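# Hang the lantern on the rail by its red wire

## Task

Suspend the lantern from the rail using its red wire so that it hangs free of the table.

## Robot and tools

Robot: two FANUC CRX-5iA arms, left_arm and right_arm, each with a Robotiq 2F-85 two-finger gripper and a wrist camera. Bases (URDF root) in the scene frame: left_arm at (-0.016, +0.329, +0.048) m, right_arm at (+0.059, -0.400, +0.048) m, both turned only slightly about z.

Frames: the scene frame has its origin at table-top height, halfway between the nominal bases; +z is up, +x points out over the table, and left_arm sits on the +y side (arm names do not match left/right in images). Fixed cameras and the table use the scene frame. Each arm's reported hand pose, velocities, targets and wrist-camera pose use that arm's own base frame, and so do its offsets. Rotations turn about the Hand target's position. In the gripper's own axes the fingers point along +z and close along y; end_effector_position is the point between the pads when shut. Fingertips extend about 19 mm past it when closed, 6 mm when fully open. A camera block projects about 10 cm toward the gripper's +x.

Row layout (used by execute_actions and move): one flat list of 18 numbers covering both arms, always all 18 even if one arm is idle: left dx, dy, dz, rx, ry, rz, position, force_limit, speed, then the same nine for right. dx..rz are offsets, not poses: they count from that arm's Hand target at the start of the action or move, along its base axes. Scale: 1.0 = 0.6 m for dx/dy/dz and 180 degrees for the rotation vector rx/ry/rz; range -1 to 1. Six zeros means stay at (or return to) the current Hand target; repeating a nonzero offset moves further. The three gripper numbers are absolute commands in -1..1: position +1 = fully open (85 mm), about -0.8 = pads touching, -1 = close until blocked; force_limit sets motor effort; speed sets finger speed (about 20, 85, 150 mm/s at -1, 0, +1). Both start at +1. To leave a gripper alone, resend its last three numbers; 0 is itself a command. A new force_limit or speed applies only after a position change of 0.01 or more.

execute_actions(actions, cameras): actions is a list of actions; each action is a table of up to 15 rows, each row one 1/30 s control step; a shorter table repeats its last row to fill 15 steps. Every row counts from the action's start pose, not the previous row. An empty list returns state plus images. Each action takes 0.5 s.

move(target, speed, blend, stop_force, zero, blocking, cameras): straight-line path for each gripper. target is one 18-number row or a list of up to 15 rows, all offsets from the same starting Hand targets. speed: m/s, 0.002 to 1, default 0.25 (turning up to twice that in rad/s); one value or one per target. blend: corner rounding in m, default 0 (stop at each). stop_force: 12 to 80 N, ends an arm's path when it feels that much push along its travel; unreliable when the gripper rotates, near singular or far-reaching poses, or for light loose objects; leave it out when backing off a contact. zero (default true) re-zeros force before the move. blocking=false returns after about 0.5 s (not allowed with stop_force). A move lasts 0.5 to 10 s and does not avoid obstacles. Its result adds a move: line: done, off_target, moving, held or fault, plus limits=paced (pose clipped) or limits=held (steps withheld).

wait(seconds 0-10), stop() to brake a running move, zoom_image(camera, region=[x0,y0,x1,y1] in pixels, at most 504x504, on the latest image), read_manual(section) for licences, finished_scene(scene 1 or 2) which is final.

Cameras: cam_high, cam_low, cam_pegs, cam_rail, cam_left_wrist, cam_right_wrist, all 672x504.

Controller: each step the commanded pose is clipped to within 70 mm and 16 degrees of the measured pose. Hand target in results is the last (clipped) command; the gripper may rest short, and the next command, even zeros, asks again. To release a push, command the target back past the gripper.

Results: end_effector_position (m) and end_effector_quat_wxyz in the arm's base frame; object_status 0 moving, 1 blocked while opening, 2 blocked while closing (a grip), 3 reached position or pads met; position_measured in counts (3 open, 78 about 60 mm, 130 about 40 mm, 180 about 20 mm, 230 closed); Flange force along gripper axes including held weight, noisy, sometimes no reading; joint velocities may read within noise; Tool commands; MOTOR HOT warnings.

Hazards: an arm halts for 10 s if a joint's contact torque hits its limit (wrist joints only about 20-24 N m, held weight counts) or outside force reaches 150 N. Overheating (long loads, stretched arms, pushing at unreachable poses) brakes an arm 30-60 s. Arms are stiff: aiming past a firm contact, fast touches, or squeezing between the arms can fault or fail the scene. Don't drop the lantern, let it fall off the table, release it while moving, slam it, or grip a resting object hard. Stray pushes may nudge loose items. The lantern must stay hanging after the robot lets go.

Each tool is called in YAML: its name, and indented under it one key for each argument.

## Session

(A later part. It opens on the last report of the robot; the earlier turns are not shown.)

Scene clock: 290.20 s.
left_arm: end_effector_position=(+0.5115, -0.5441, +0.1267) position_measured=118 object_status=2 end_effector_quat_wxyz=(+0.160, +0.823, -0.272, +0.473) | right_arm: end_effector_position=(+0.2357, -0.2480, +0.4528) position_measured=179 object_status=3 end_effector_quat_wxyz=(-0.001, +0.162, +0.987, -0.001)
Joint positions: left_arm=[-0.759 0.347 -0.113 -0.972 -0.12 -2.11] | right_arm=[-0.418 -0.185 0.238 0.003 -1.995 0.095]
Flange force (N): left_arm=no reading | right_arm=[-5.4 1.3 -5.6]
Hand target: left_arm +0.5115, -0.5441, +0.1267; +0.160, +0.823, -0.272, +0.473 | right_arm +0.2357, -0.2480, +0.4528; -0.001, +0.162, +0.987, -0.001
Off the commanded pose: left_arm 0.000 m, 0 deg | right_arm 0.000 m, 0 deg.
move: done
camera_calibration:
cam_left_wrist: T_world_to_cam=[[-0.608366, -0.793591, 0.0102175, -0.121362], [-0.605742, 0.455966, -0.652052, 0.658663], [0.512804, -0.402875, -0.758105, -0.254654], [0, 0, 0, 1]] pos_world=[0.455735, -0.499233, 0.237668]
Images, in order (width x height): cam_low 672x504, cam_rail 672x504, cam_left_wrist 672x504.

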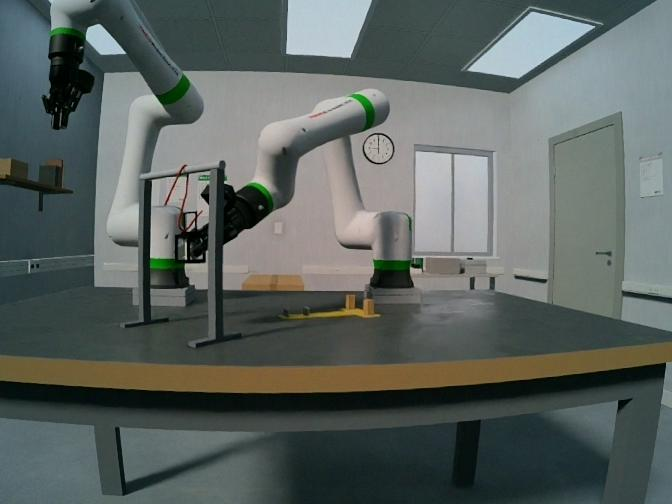

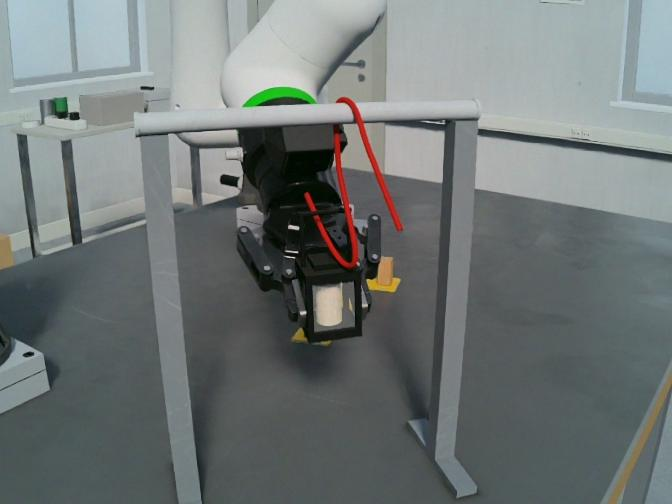

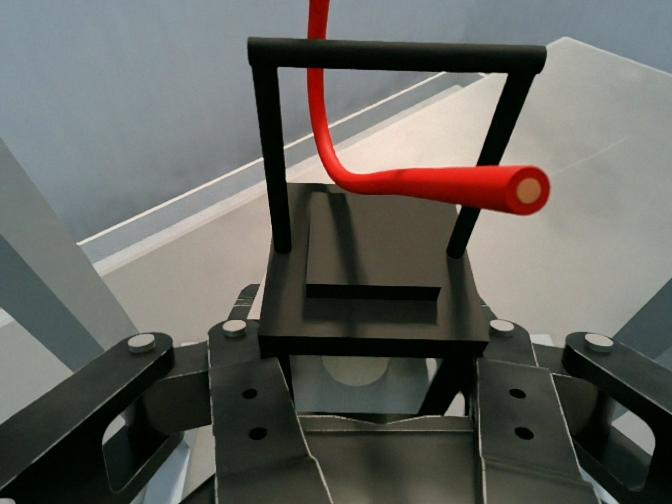

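move:
  target:
    - [0.014,-0.0105,-0.033,0,0,0,-1,-0.6,-1,0,0,0,0,0,0,-0.4,1,-0.5]
    - [0.020,-0.015,-0.053,0,0,0,-1,-0.6,-1,0,0,0,0,0,0,-0.4,1,-0.5]
  speed: 0.02
  cameras: ["cam_left_wrist","cam_rail","cam_low"]

zoom_image:
  camera: "cam_low"
  region: [130, 130, 290, 290]

zoom_image:
  camera: "cam_rail"
  region: [240, 80, 420, 290]

Scene clock: 292.90 s.
left_arm: end_effector_position=(+0.5235, -0.5531, +0.0949) position_measured=118 object_status=2 end_effector_quat_wxyz=(+0.160, +0.823, -0.272, +0.473) | right_arm: end_effector_position=(+0.2357, -0.2480, +0.4528) position_measured=179 object_status=3 end_effector_quat_wxyz=(-0.001, +0.162, +0.987, -0.001)
Joint positions: left_arm=[-0.816 0.427 -0.051 -1.226 -0.157 -1.827] | right_arm=[-0.418 -0.185 0.238 0.003 -1.995 0.095]
Flange force (N): left_arm=no reading | right_arm=[-4.9 1.1 -5.6]
Hand target: left_arm +0.5235, -0.5531, +0.0949; +0.160, +0.823, -0.272, +0.473 | right_arm +0.2357, -0.2480, +0.4528; -0.001, +0.162, +0.987, -0.001
Off the commanded pose: left_arm 0.000 m, 0 deg | right_arm 0.000 m, 0 deg.
move: done
camera_calibration:
cam_left_wrist: T_world_to_cam=[[-0.608325, -0.793623, 0.0101575, -0.120902], [-0.605766, 0.455984, -0.652018, 0.649313], [0.512825, -0.402791, -0.758136, -0.288503], [0, 0, 0, 1]] pos_world=[0.467735, -0.508233, 0.205867]
Images, in order (width x height): cam_low 672x504, cam_rail 672x504, cam_left_wrist 672x504.

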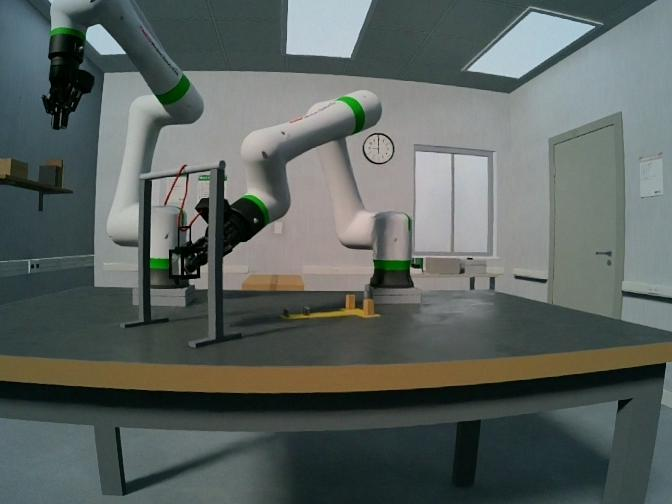

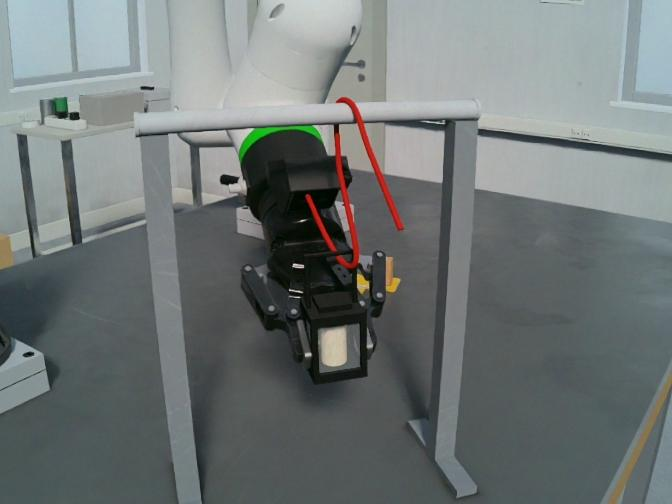

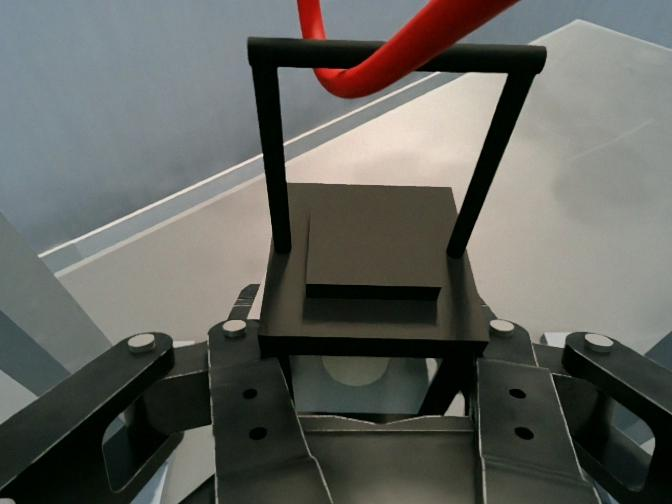

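Scaled by 3.150 from the camera's 672x504 image, which has a finer 960x720 frame.

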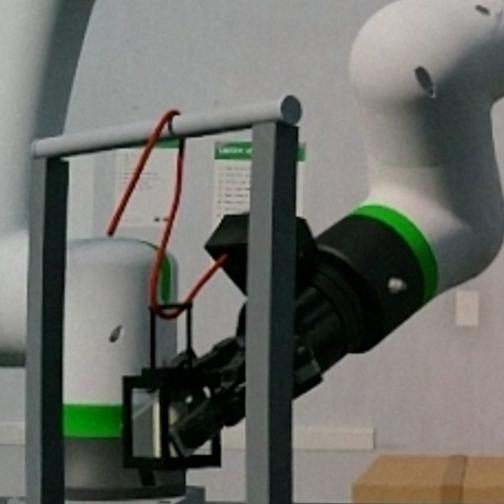

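Scaled by 2.400 from the camera's 672x504 image, which has a finer 960x720 frame.

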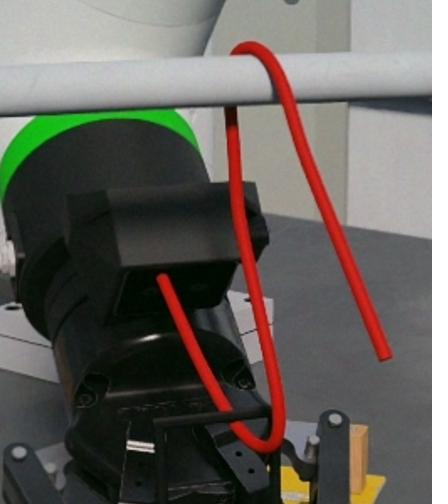

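move:
  target:
    - [0.014,0.0185,0,0,0,0,-1,-0.6,-1,0,0,0,0,0,0,-0.4,1,-0.5]
    - [0.014,0.0185,-0.012,0,0,0,-1,-0.6,-1,0,0,0,0,0,0,-0.4,1,-0.5]
  speed: 0.02
  cameras: ["cam_left_wrist","cam_rail","cam_low"]

zoom_image:
  camera: "cam_low"
  region: [130, 130, 290, 290]

zoom_image:
  camera: "cam_rail"
  region: [240, 80, 420, 290]

Scene clock: 294.93 s.
left_arm: end_effector_position=(+0.5319, -0.5420, +0.0878) position_measured=118 object_status=2 end_effector_quat_wxyz=(+0.159, +0.823, -0.272, +0.473) | right_arm: end_effector_position=(+0.2357, -0.2480, +0.4528) position_measured=179 object_status=3 end_effector_quat_wxyz=(-0.001, +0.162, +0.987, -0.001)
Joint positions: left_arm=[-0.803 0.433 -0.058 -1.286 -0.142 -1.773] | right_arm=[-0.418 -0.185 0.238 0.003 -1.995 0.095]
Flange force (N): left_arm=no reading | right_arm=[-4.2 1.2 -6.1]
Hand target: left_arm +0.5319, -0.5420, +0.0877; +0.160, +0.823, -0.272, +0.473 | right_arm +0.2357, -0.2480, +0.4528; -0.001, +0.162, +0.987, -0.001
Off the commanded pose: left_arm 0.000 m, 0 deg | right_arm 0.000 m, 0 deg.
move: done
camera_calibration:
cam_left_wrist: T_world_to_cam=[[-0.608365, -0.793592, 0.0101913, -0.1069], [-0.605854, 0.456074, -0.651873, 0.64481], [0.512673, -0.402751, -0.75826, -0.293772], [0, 0, 0, 1]] pos_world=[0.476235, -0.497233, 0.198668]
Images, in order (width x height): cam_low 672x504, cam_rail 672x504, cam_left_wrist 672x504.

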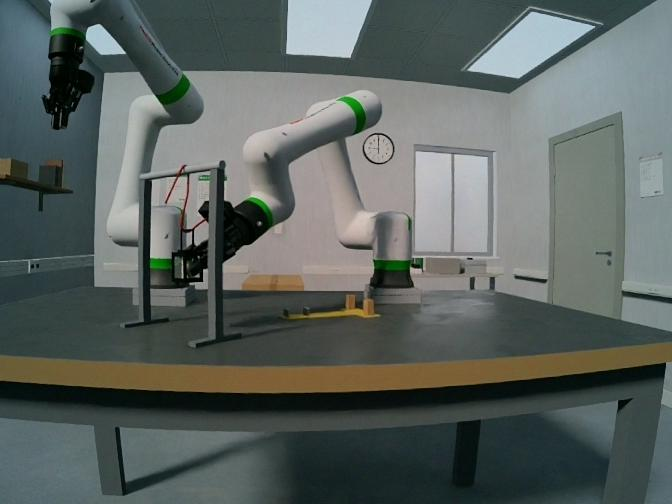

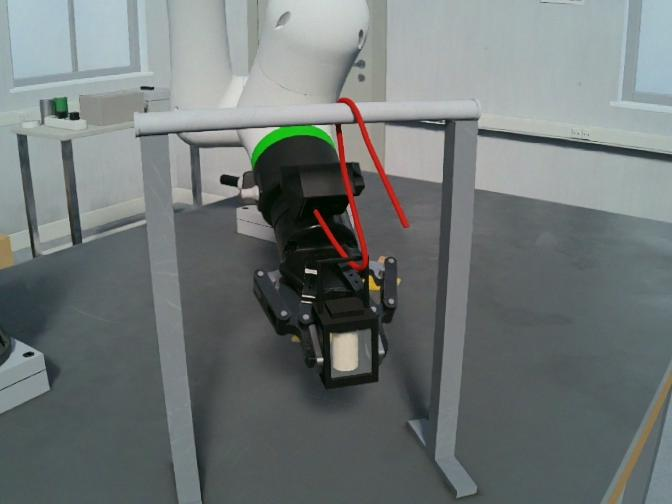

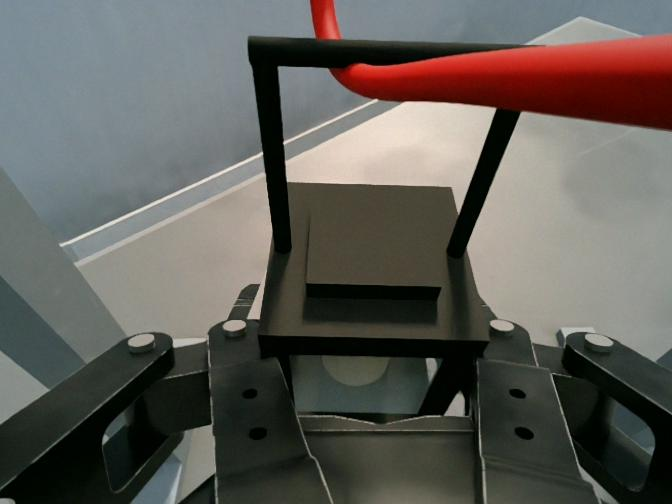

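Scaled by 3.150 from the camera's 672x504 image, which has a finer 960x720 frame.

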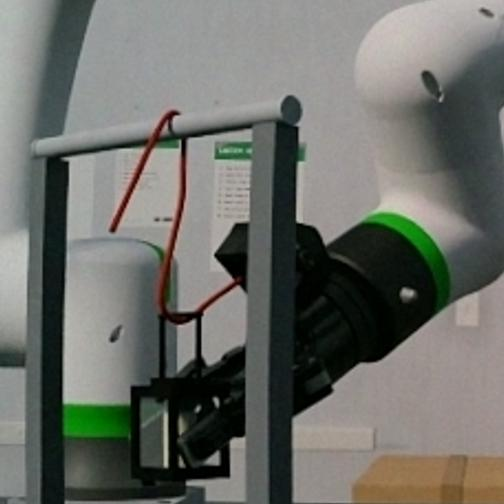

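Scaled by 2.400 from the camera's 672x504 image, which has a finer 960x720 frame.

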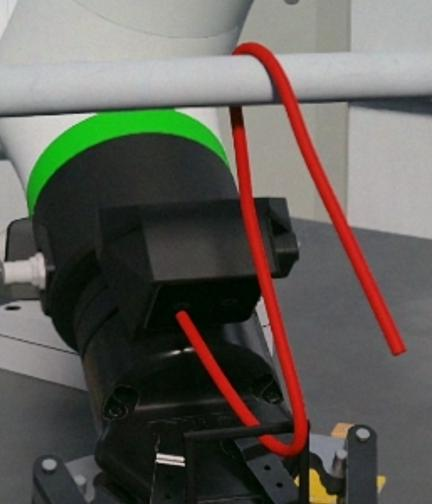

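move:
  target:
    - [0.003,-0.002,-0.006,0,0,0,-1,-0.6,-1,0,0,0,0,0,0,-0.4,1,-0.5]
    - [0.003,-0.002,-0.006,0,0,0,0.45,-0.6,-1,0,0,0,0,0,0,-0.4,1,-0.5]
  speed: 0.015

wait:
  seconds: 1.5
  cameras: ["cam_left_wrist","cam_rail","cam_low"]

zoom_image:
  camera: "cam_low"
  region: [130, 130, 290, 290]

Scene clock: 297.30 s.
left_arm: end_effector_position=(+0.5337, -0.5432, +0.0841) position_measured=72 object_status=0 end_effector_quat_wxyz=(+0.159, +0.823, -0.272, +0.473) | right_arm: end_effector_position=(+0.2357, -0.2480, +0.4528) position_measured=179 object_status=3 end_effector_quat_wxyz=(-0.001, +0.162, +0.987, -0.001)
Joint positions: left_arm=[-0.81 0.443 -0.051 -1.317 -0.147 -1.738] | right_arm=[-0.418 -0.185 0.238 0.003 -1.995 0.095]
Flange force (N): left_arm=no reading | right_arm=[-4.9 1.1 -5.7]
Hand target: left_arm +0.5337, -0.5432, +0.0841; +0.160, +0.823, -0.272, +0.473 | right_arm +0.2357, -0.2480, +0.4528; -0.001, +0.162, +0.987, -0.001
Off the commanded pose: left_arm 0.000 m, 0 deg | right_arm 0.000 m, 0 deg.
move: done

Scene clock: 298.80 s.
left_arm: end_effector_position=(+0.5337, -0.5432, +0.0841) position_measured=72 object_status=3 end_effector_quat_wxyz=(+0.159, +0.823, -0.272, +0.473) | right_arm: end_effector_position=(+0.2357, -0.2480, +0.4528) position_measured=179 object_status=3 end_effector_quat_wxyz=(-0.001, +0.162, +0.987, -0.001)
Joint positions: left_arm=[-0.81 0.443 -0.051 -1.317 -0.147 -1.738] | right_arm=[-0.418 -0.185 0.238 0.003 -1.995 0.095]
Flange force (N): left_arm=no reading | right_arm=[-5.4 0.3 -5.5]
Hand target: left_arm +0.5337, -0.5432, +0.0841; +0.160, +0.823, -0.272, +0.473 | right_arm +0.2357, -0.2480, +0.4528; -0.001, +0.162, +0.987, -0.001
Tool commands: left_gripper/position=+0.45 left_gripper/force_limit=-0.6 left_gripper/speed=-1.0 right_gripper/position=-0.4 right_gripper/force_limit=+1.0 right_gripper/speed=-0.5
Off the commanded pose: left_arm 0.000 m, 0 deg | right_arm 0.000 m, 0 deg.
wait: 1.50 s; at rest by 0.17 s
camera_calibration:
cam_left_wrist: T_world_to_cam=[[-0.608252, -0.79368, 0.010078, -0.106779], [-0.605681, 0.455894, -0.652159, 0.643878], [0.513011, -0.402781, -0.758016, -0.298042], [0, 0, 0, 1]] pos_world=[0.477935, -0.498334, 0.195066]
Images, in order (width x height): cam_low 672x504, cam_rail 672x504, cam_left_wrist 672x504.

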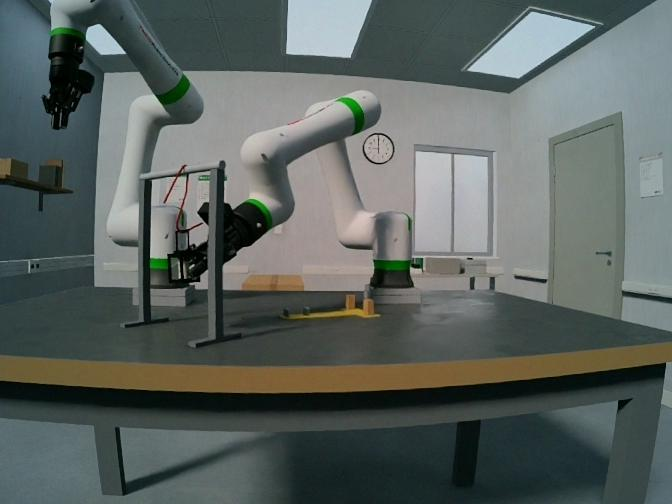

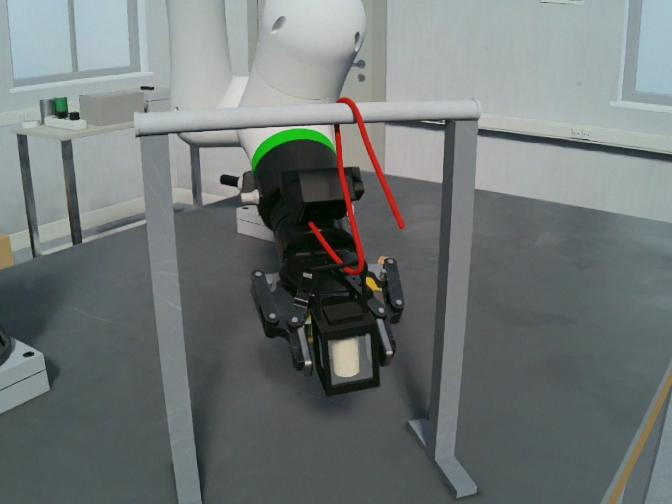

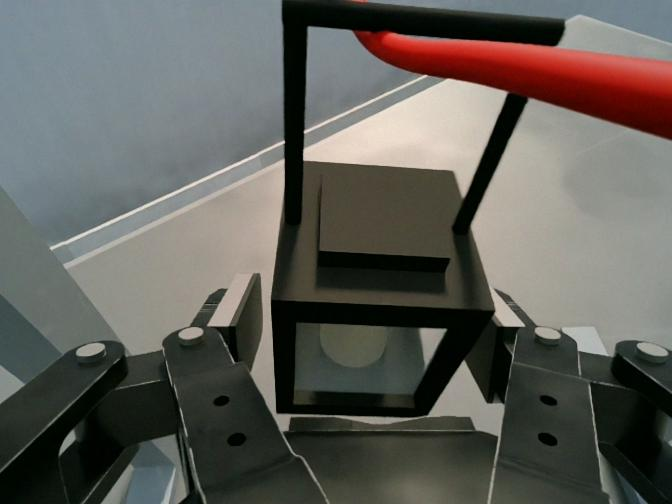

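Scaled by 3.150 from the camera's 672x504 image, which has a finer 960x720 frame.

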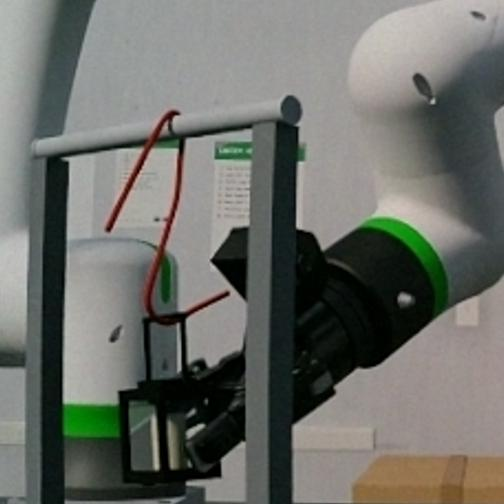

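move:
  target:
    - [0,0,0,0,0,0,0.85,-0.6,-1,0,0,0,0,0,0,-0.4,1,-0.5]
    - [-0.2,0.15,-0.005,0,0,0,0.85,-0.6,-1,0,0,0,0,0,0,-0.4,1,-0.5]
  speed: 0.05
  cameras: ["cam_low","cam_rail","cam_left_wrist"]

Scene clock: 304.10 s.
left_arm: end_effector_position=(+0.4137, -0.4532, +0.0811) position_measured=22 object_status=3 end_effector_quat_wxyz=(+0.160, +0.823, -0.272, +0.473) | right_arm: end_effector_position=(+0.2357, -0.2480, +0.4528) position_measured=179 object_status=3 end_effector_quat_wxyz=(-0.001, +0.162, +0.987, -0.001)
Joint positions: left_arm=[-1.026 0.175 -0.432 -1.714 -0.332 -1.216] | right_arm=[-0.418 -0.185 0.238 0.003 -1.995 0.095]
Flange force (N): left_arm=no reading | right_arm=[-4.7 1.3 -5.3]
Hand target: left_arm +0.4137, -0.4532, +0.0811; +0.160, +0.823, -0.272, +0.473 | right_arm +0.2357, -0.2480, +0.4528; -0.001, +0.162, +0.987, -0.001
Off the commanded pose: left_arm 0.000 m, 0 deg | right_arm 0.000 m, 0 deg.
move: done
camera_calibration:
cam_left_wrist: T_world_to_cam=[[-0.608293, -0.793648, 0.010138, -0.108291], [-0.605658, 0.455876, -0.652193, 0.5282], [0.51299, -0.402864, -0.757985, -0.202536], [0, 0, 0, 1]] pos_world=[0.357935, -0.408333, 0.192067]
Images, in order (width x height): cam_low 672x504, cam_rail 672x504, cam_left_wrist 672x504.

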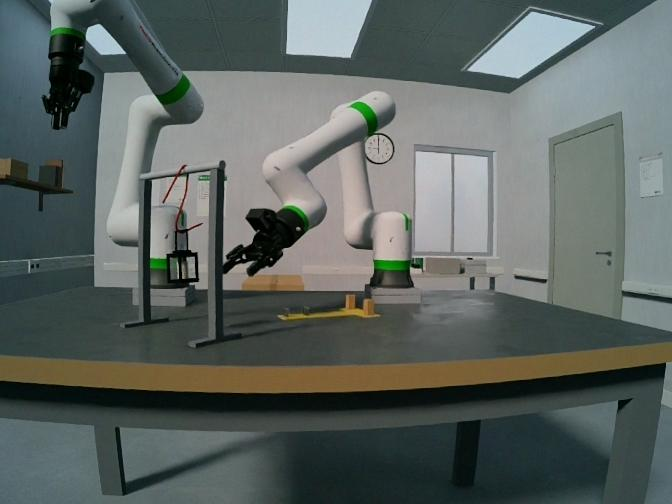

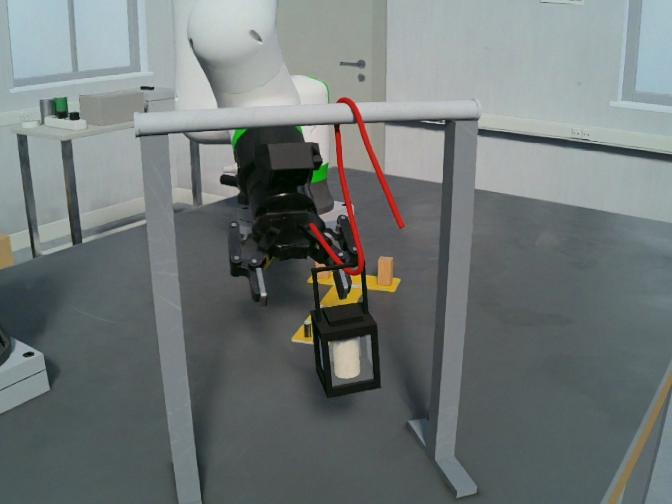

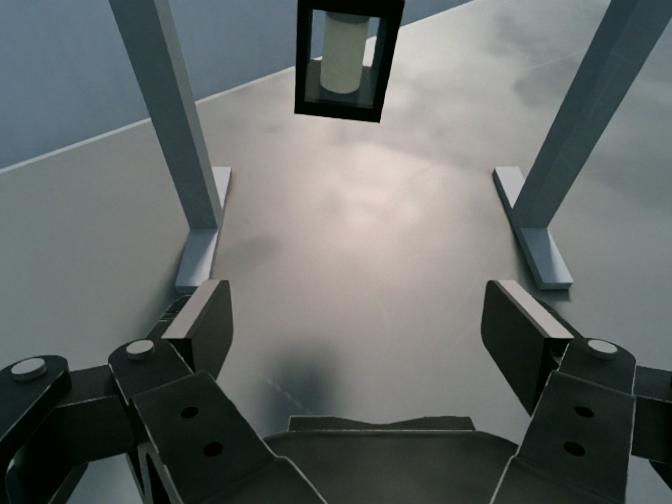

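Hanging freely.

finished_scene:
  scene: 1

The scene is finished: the task was done.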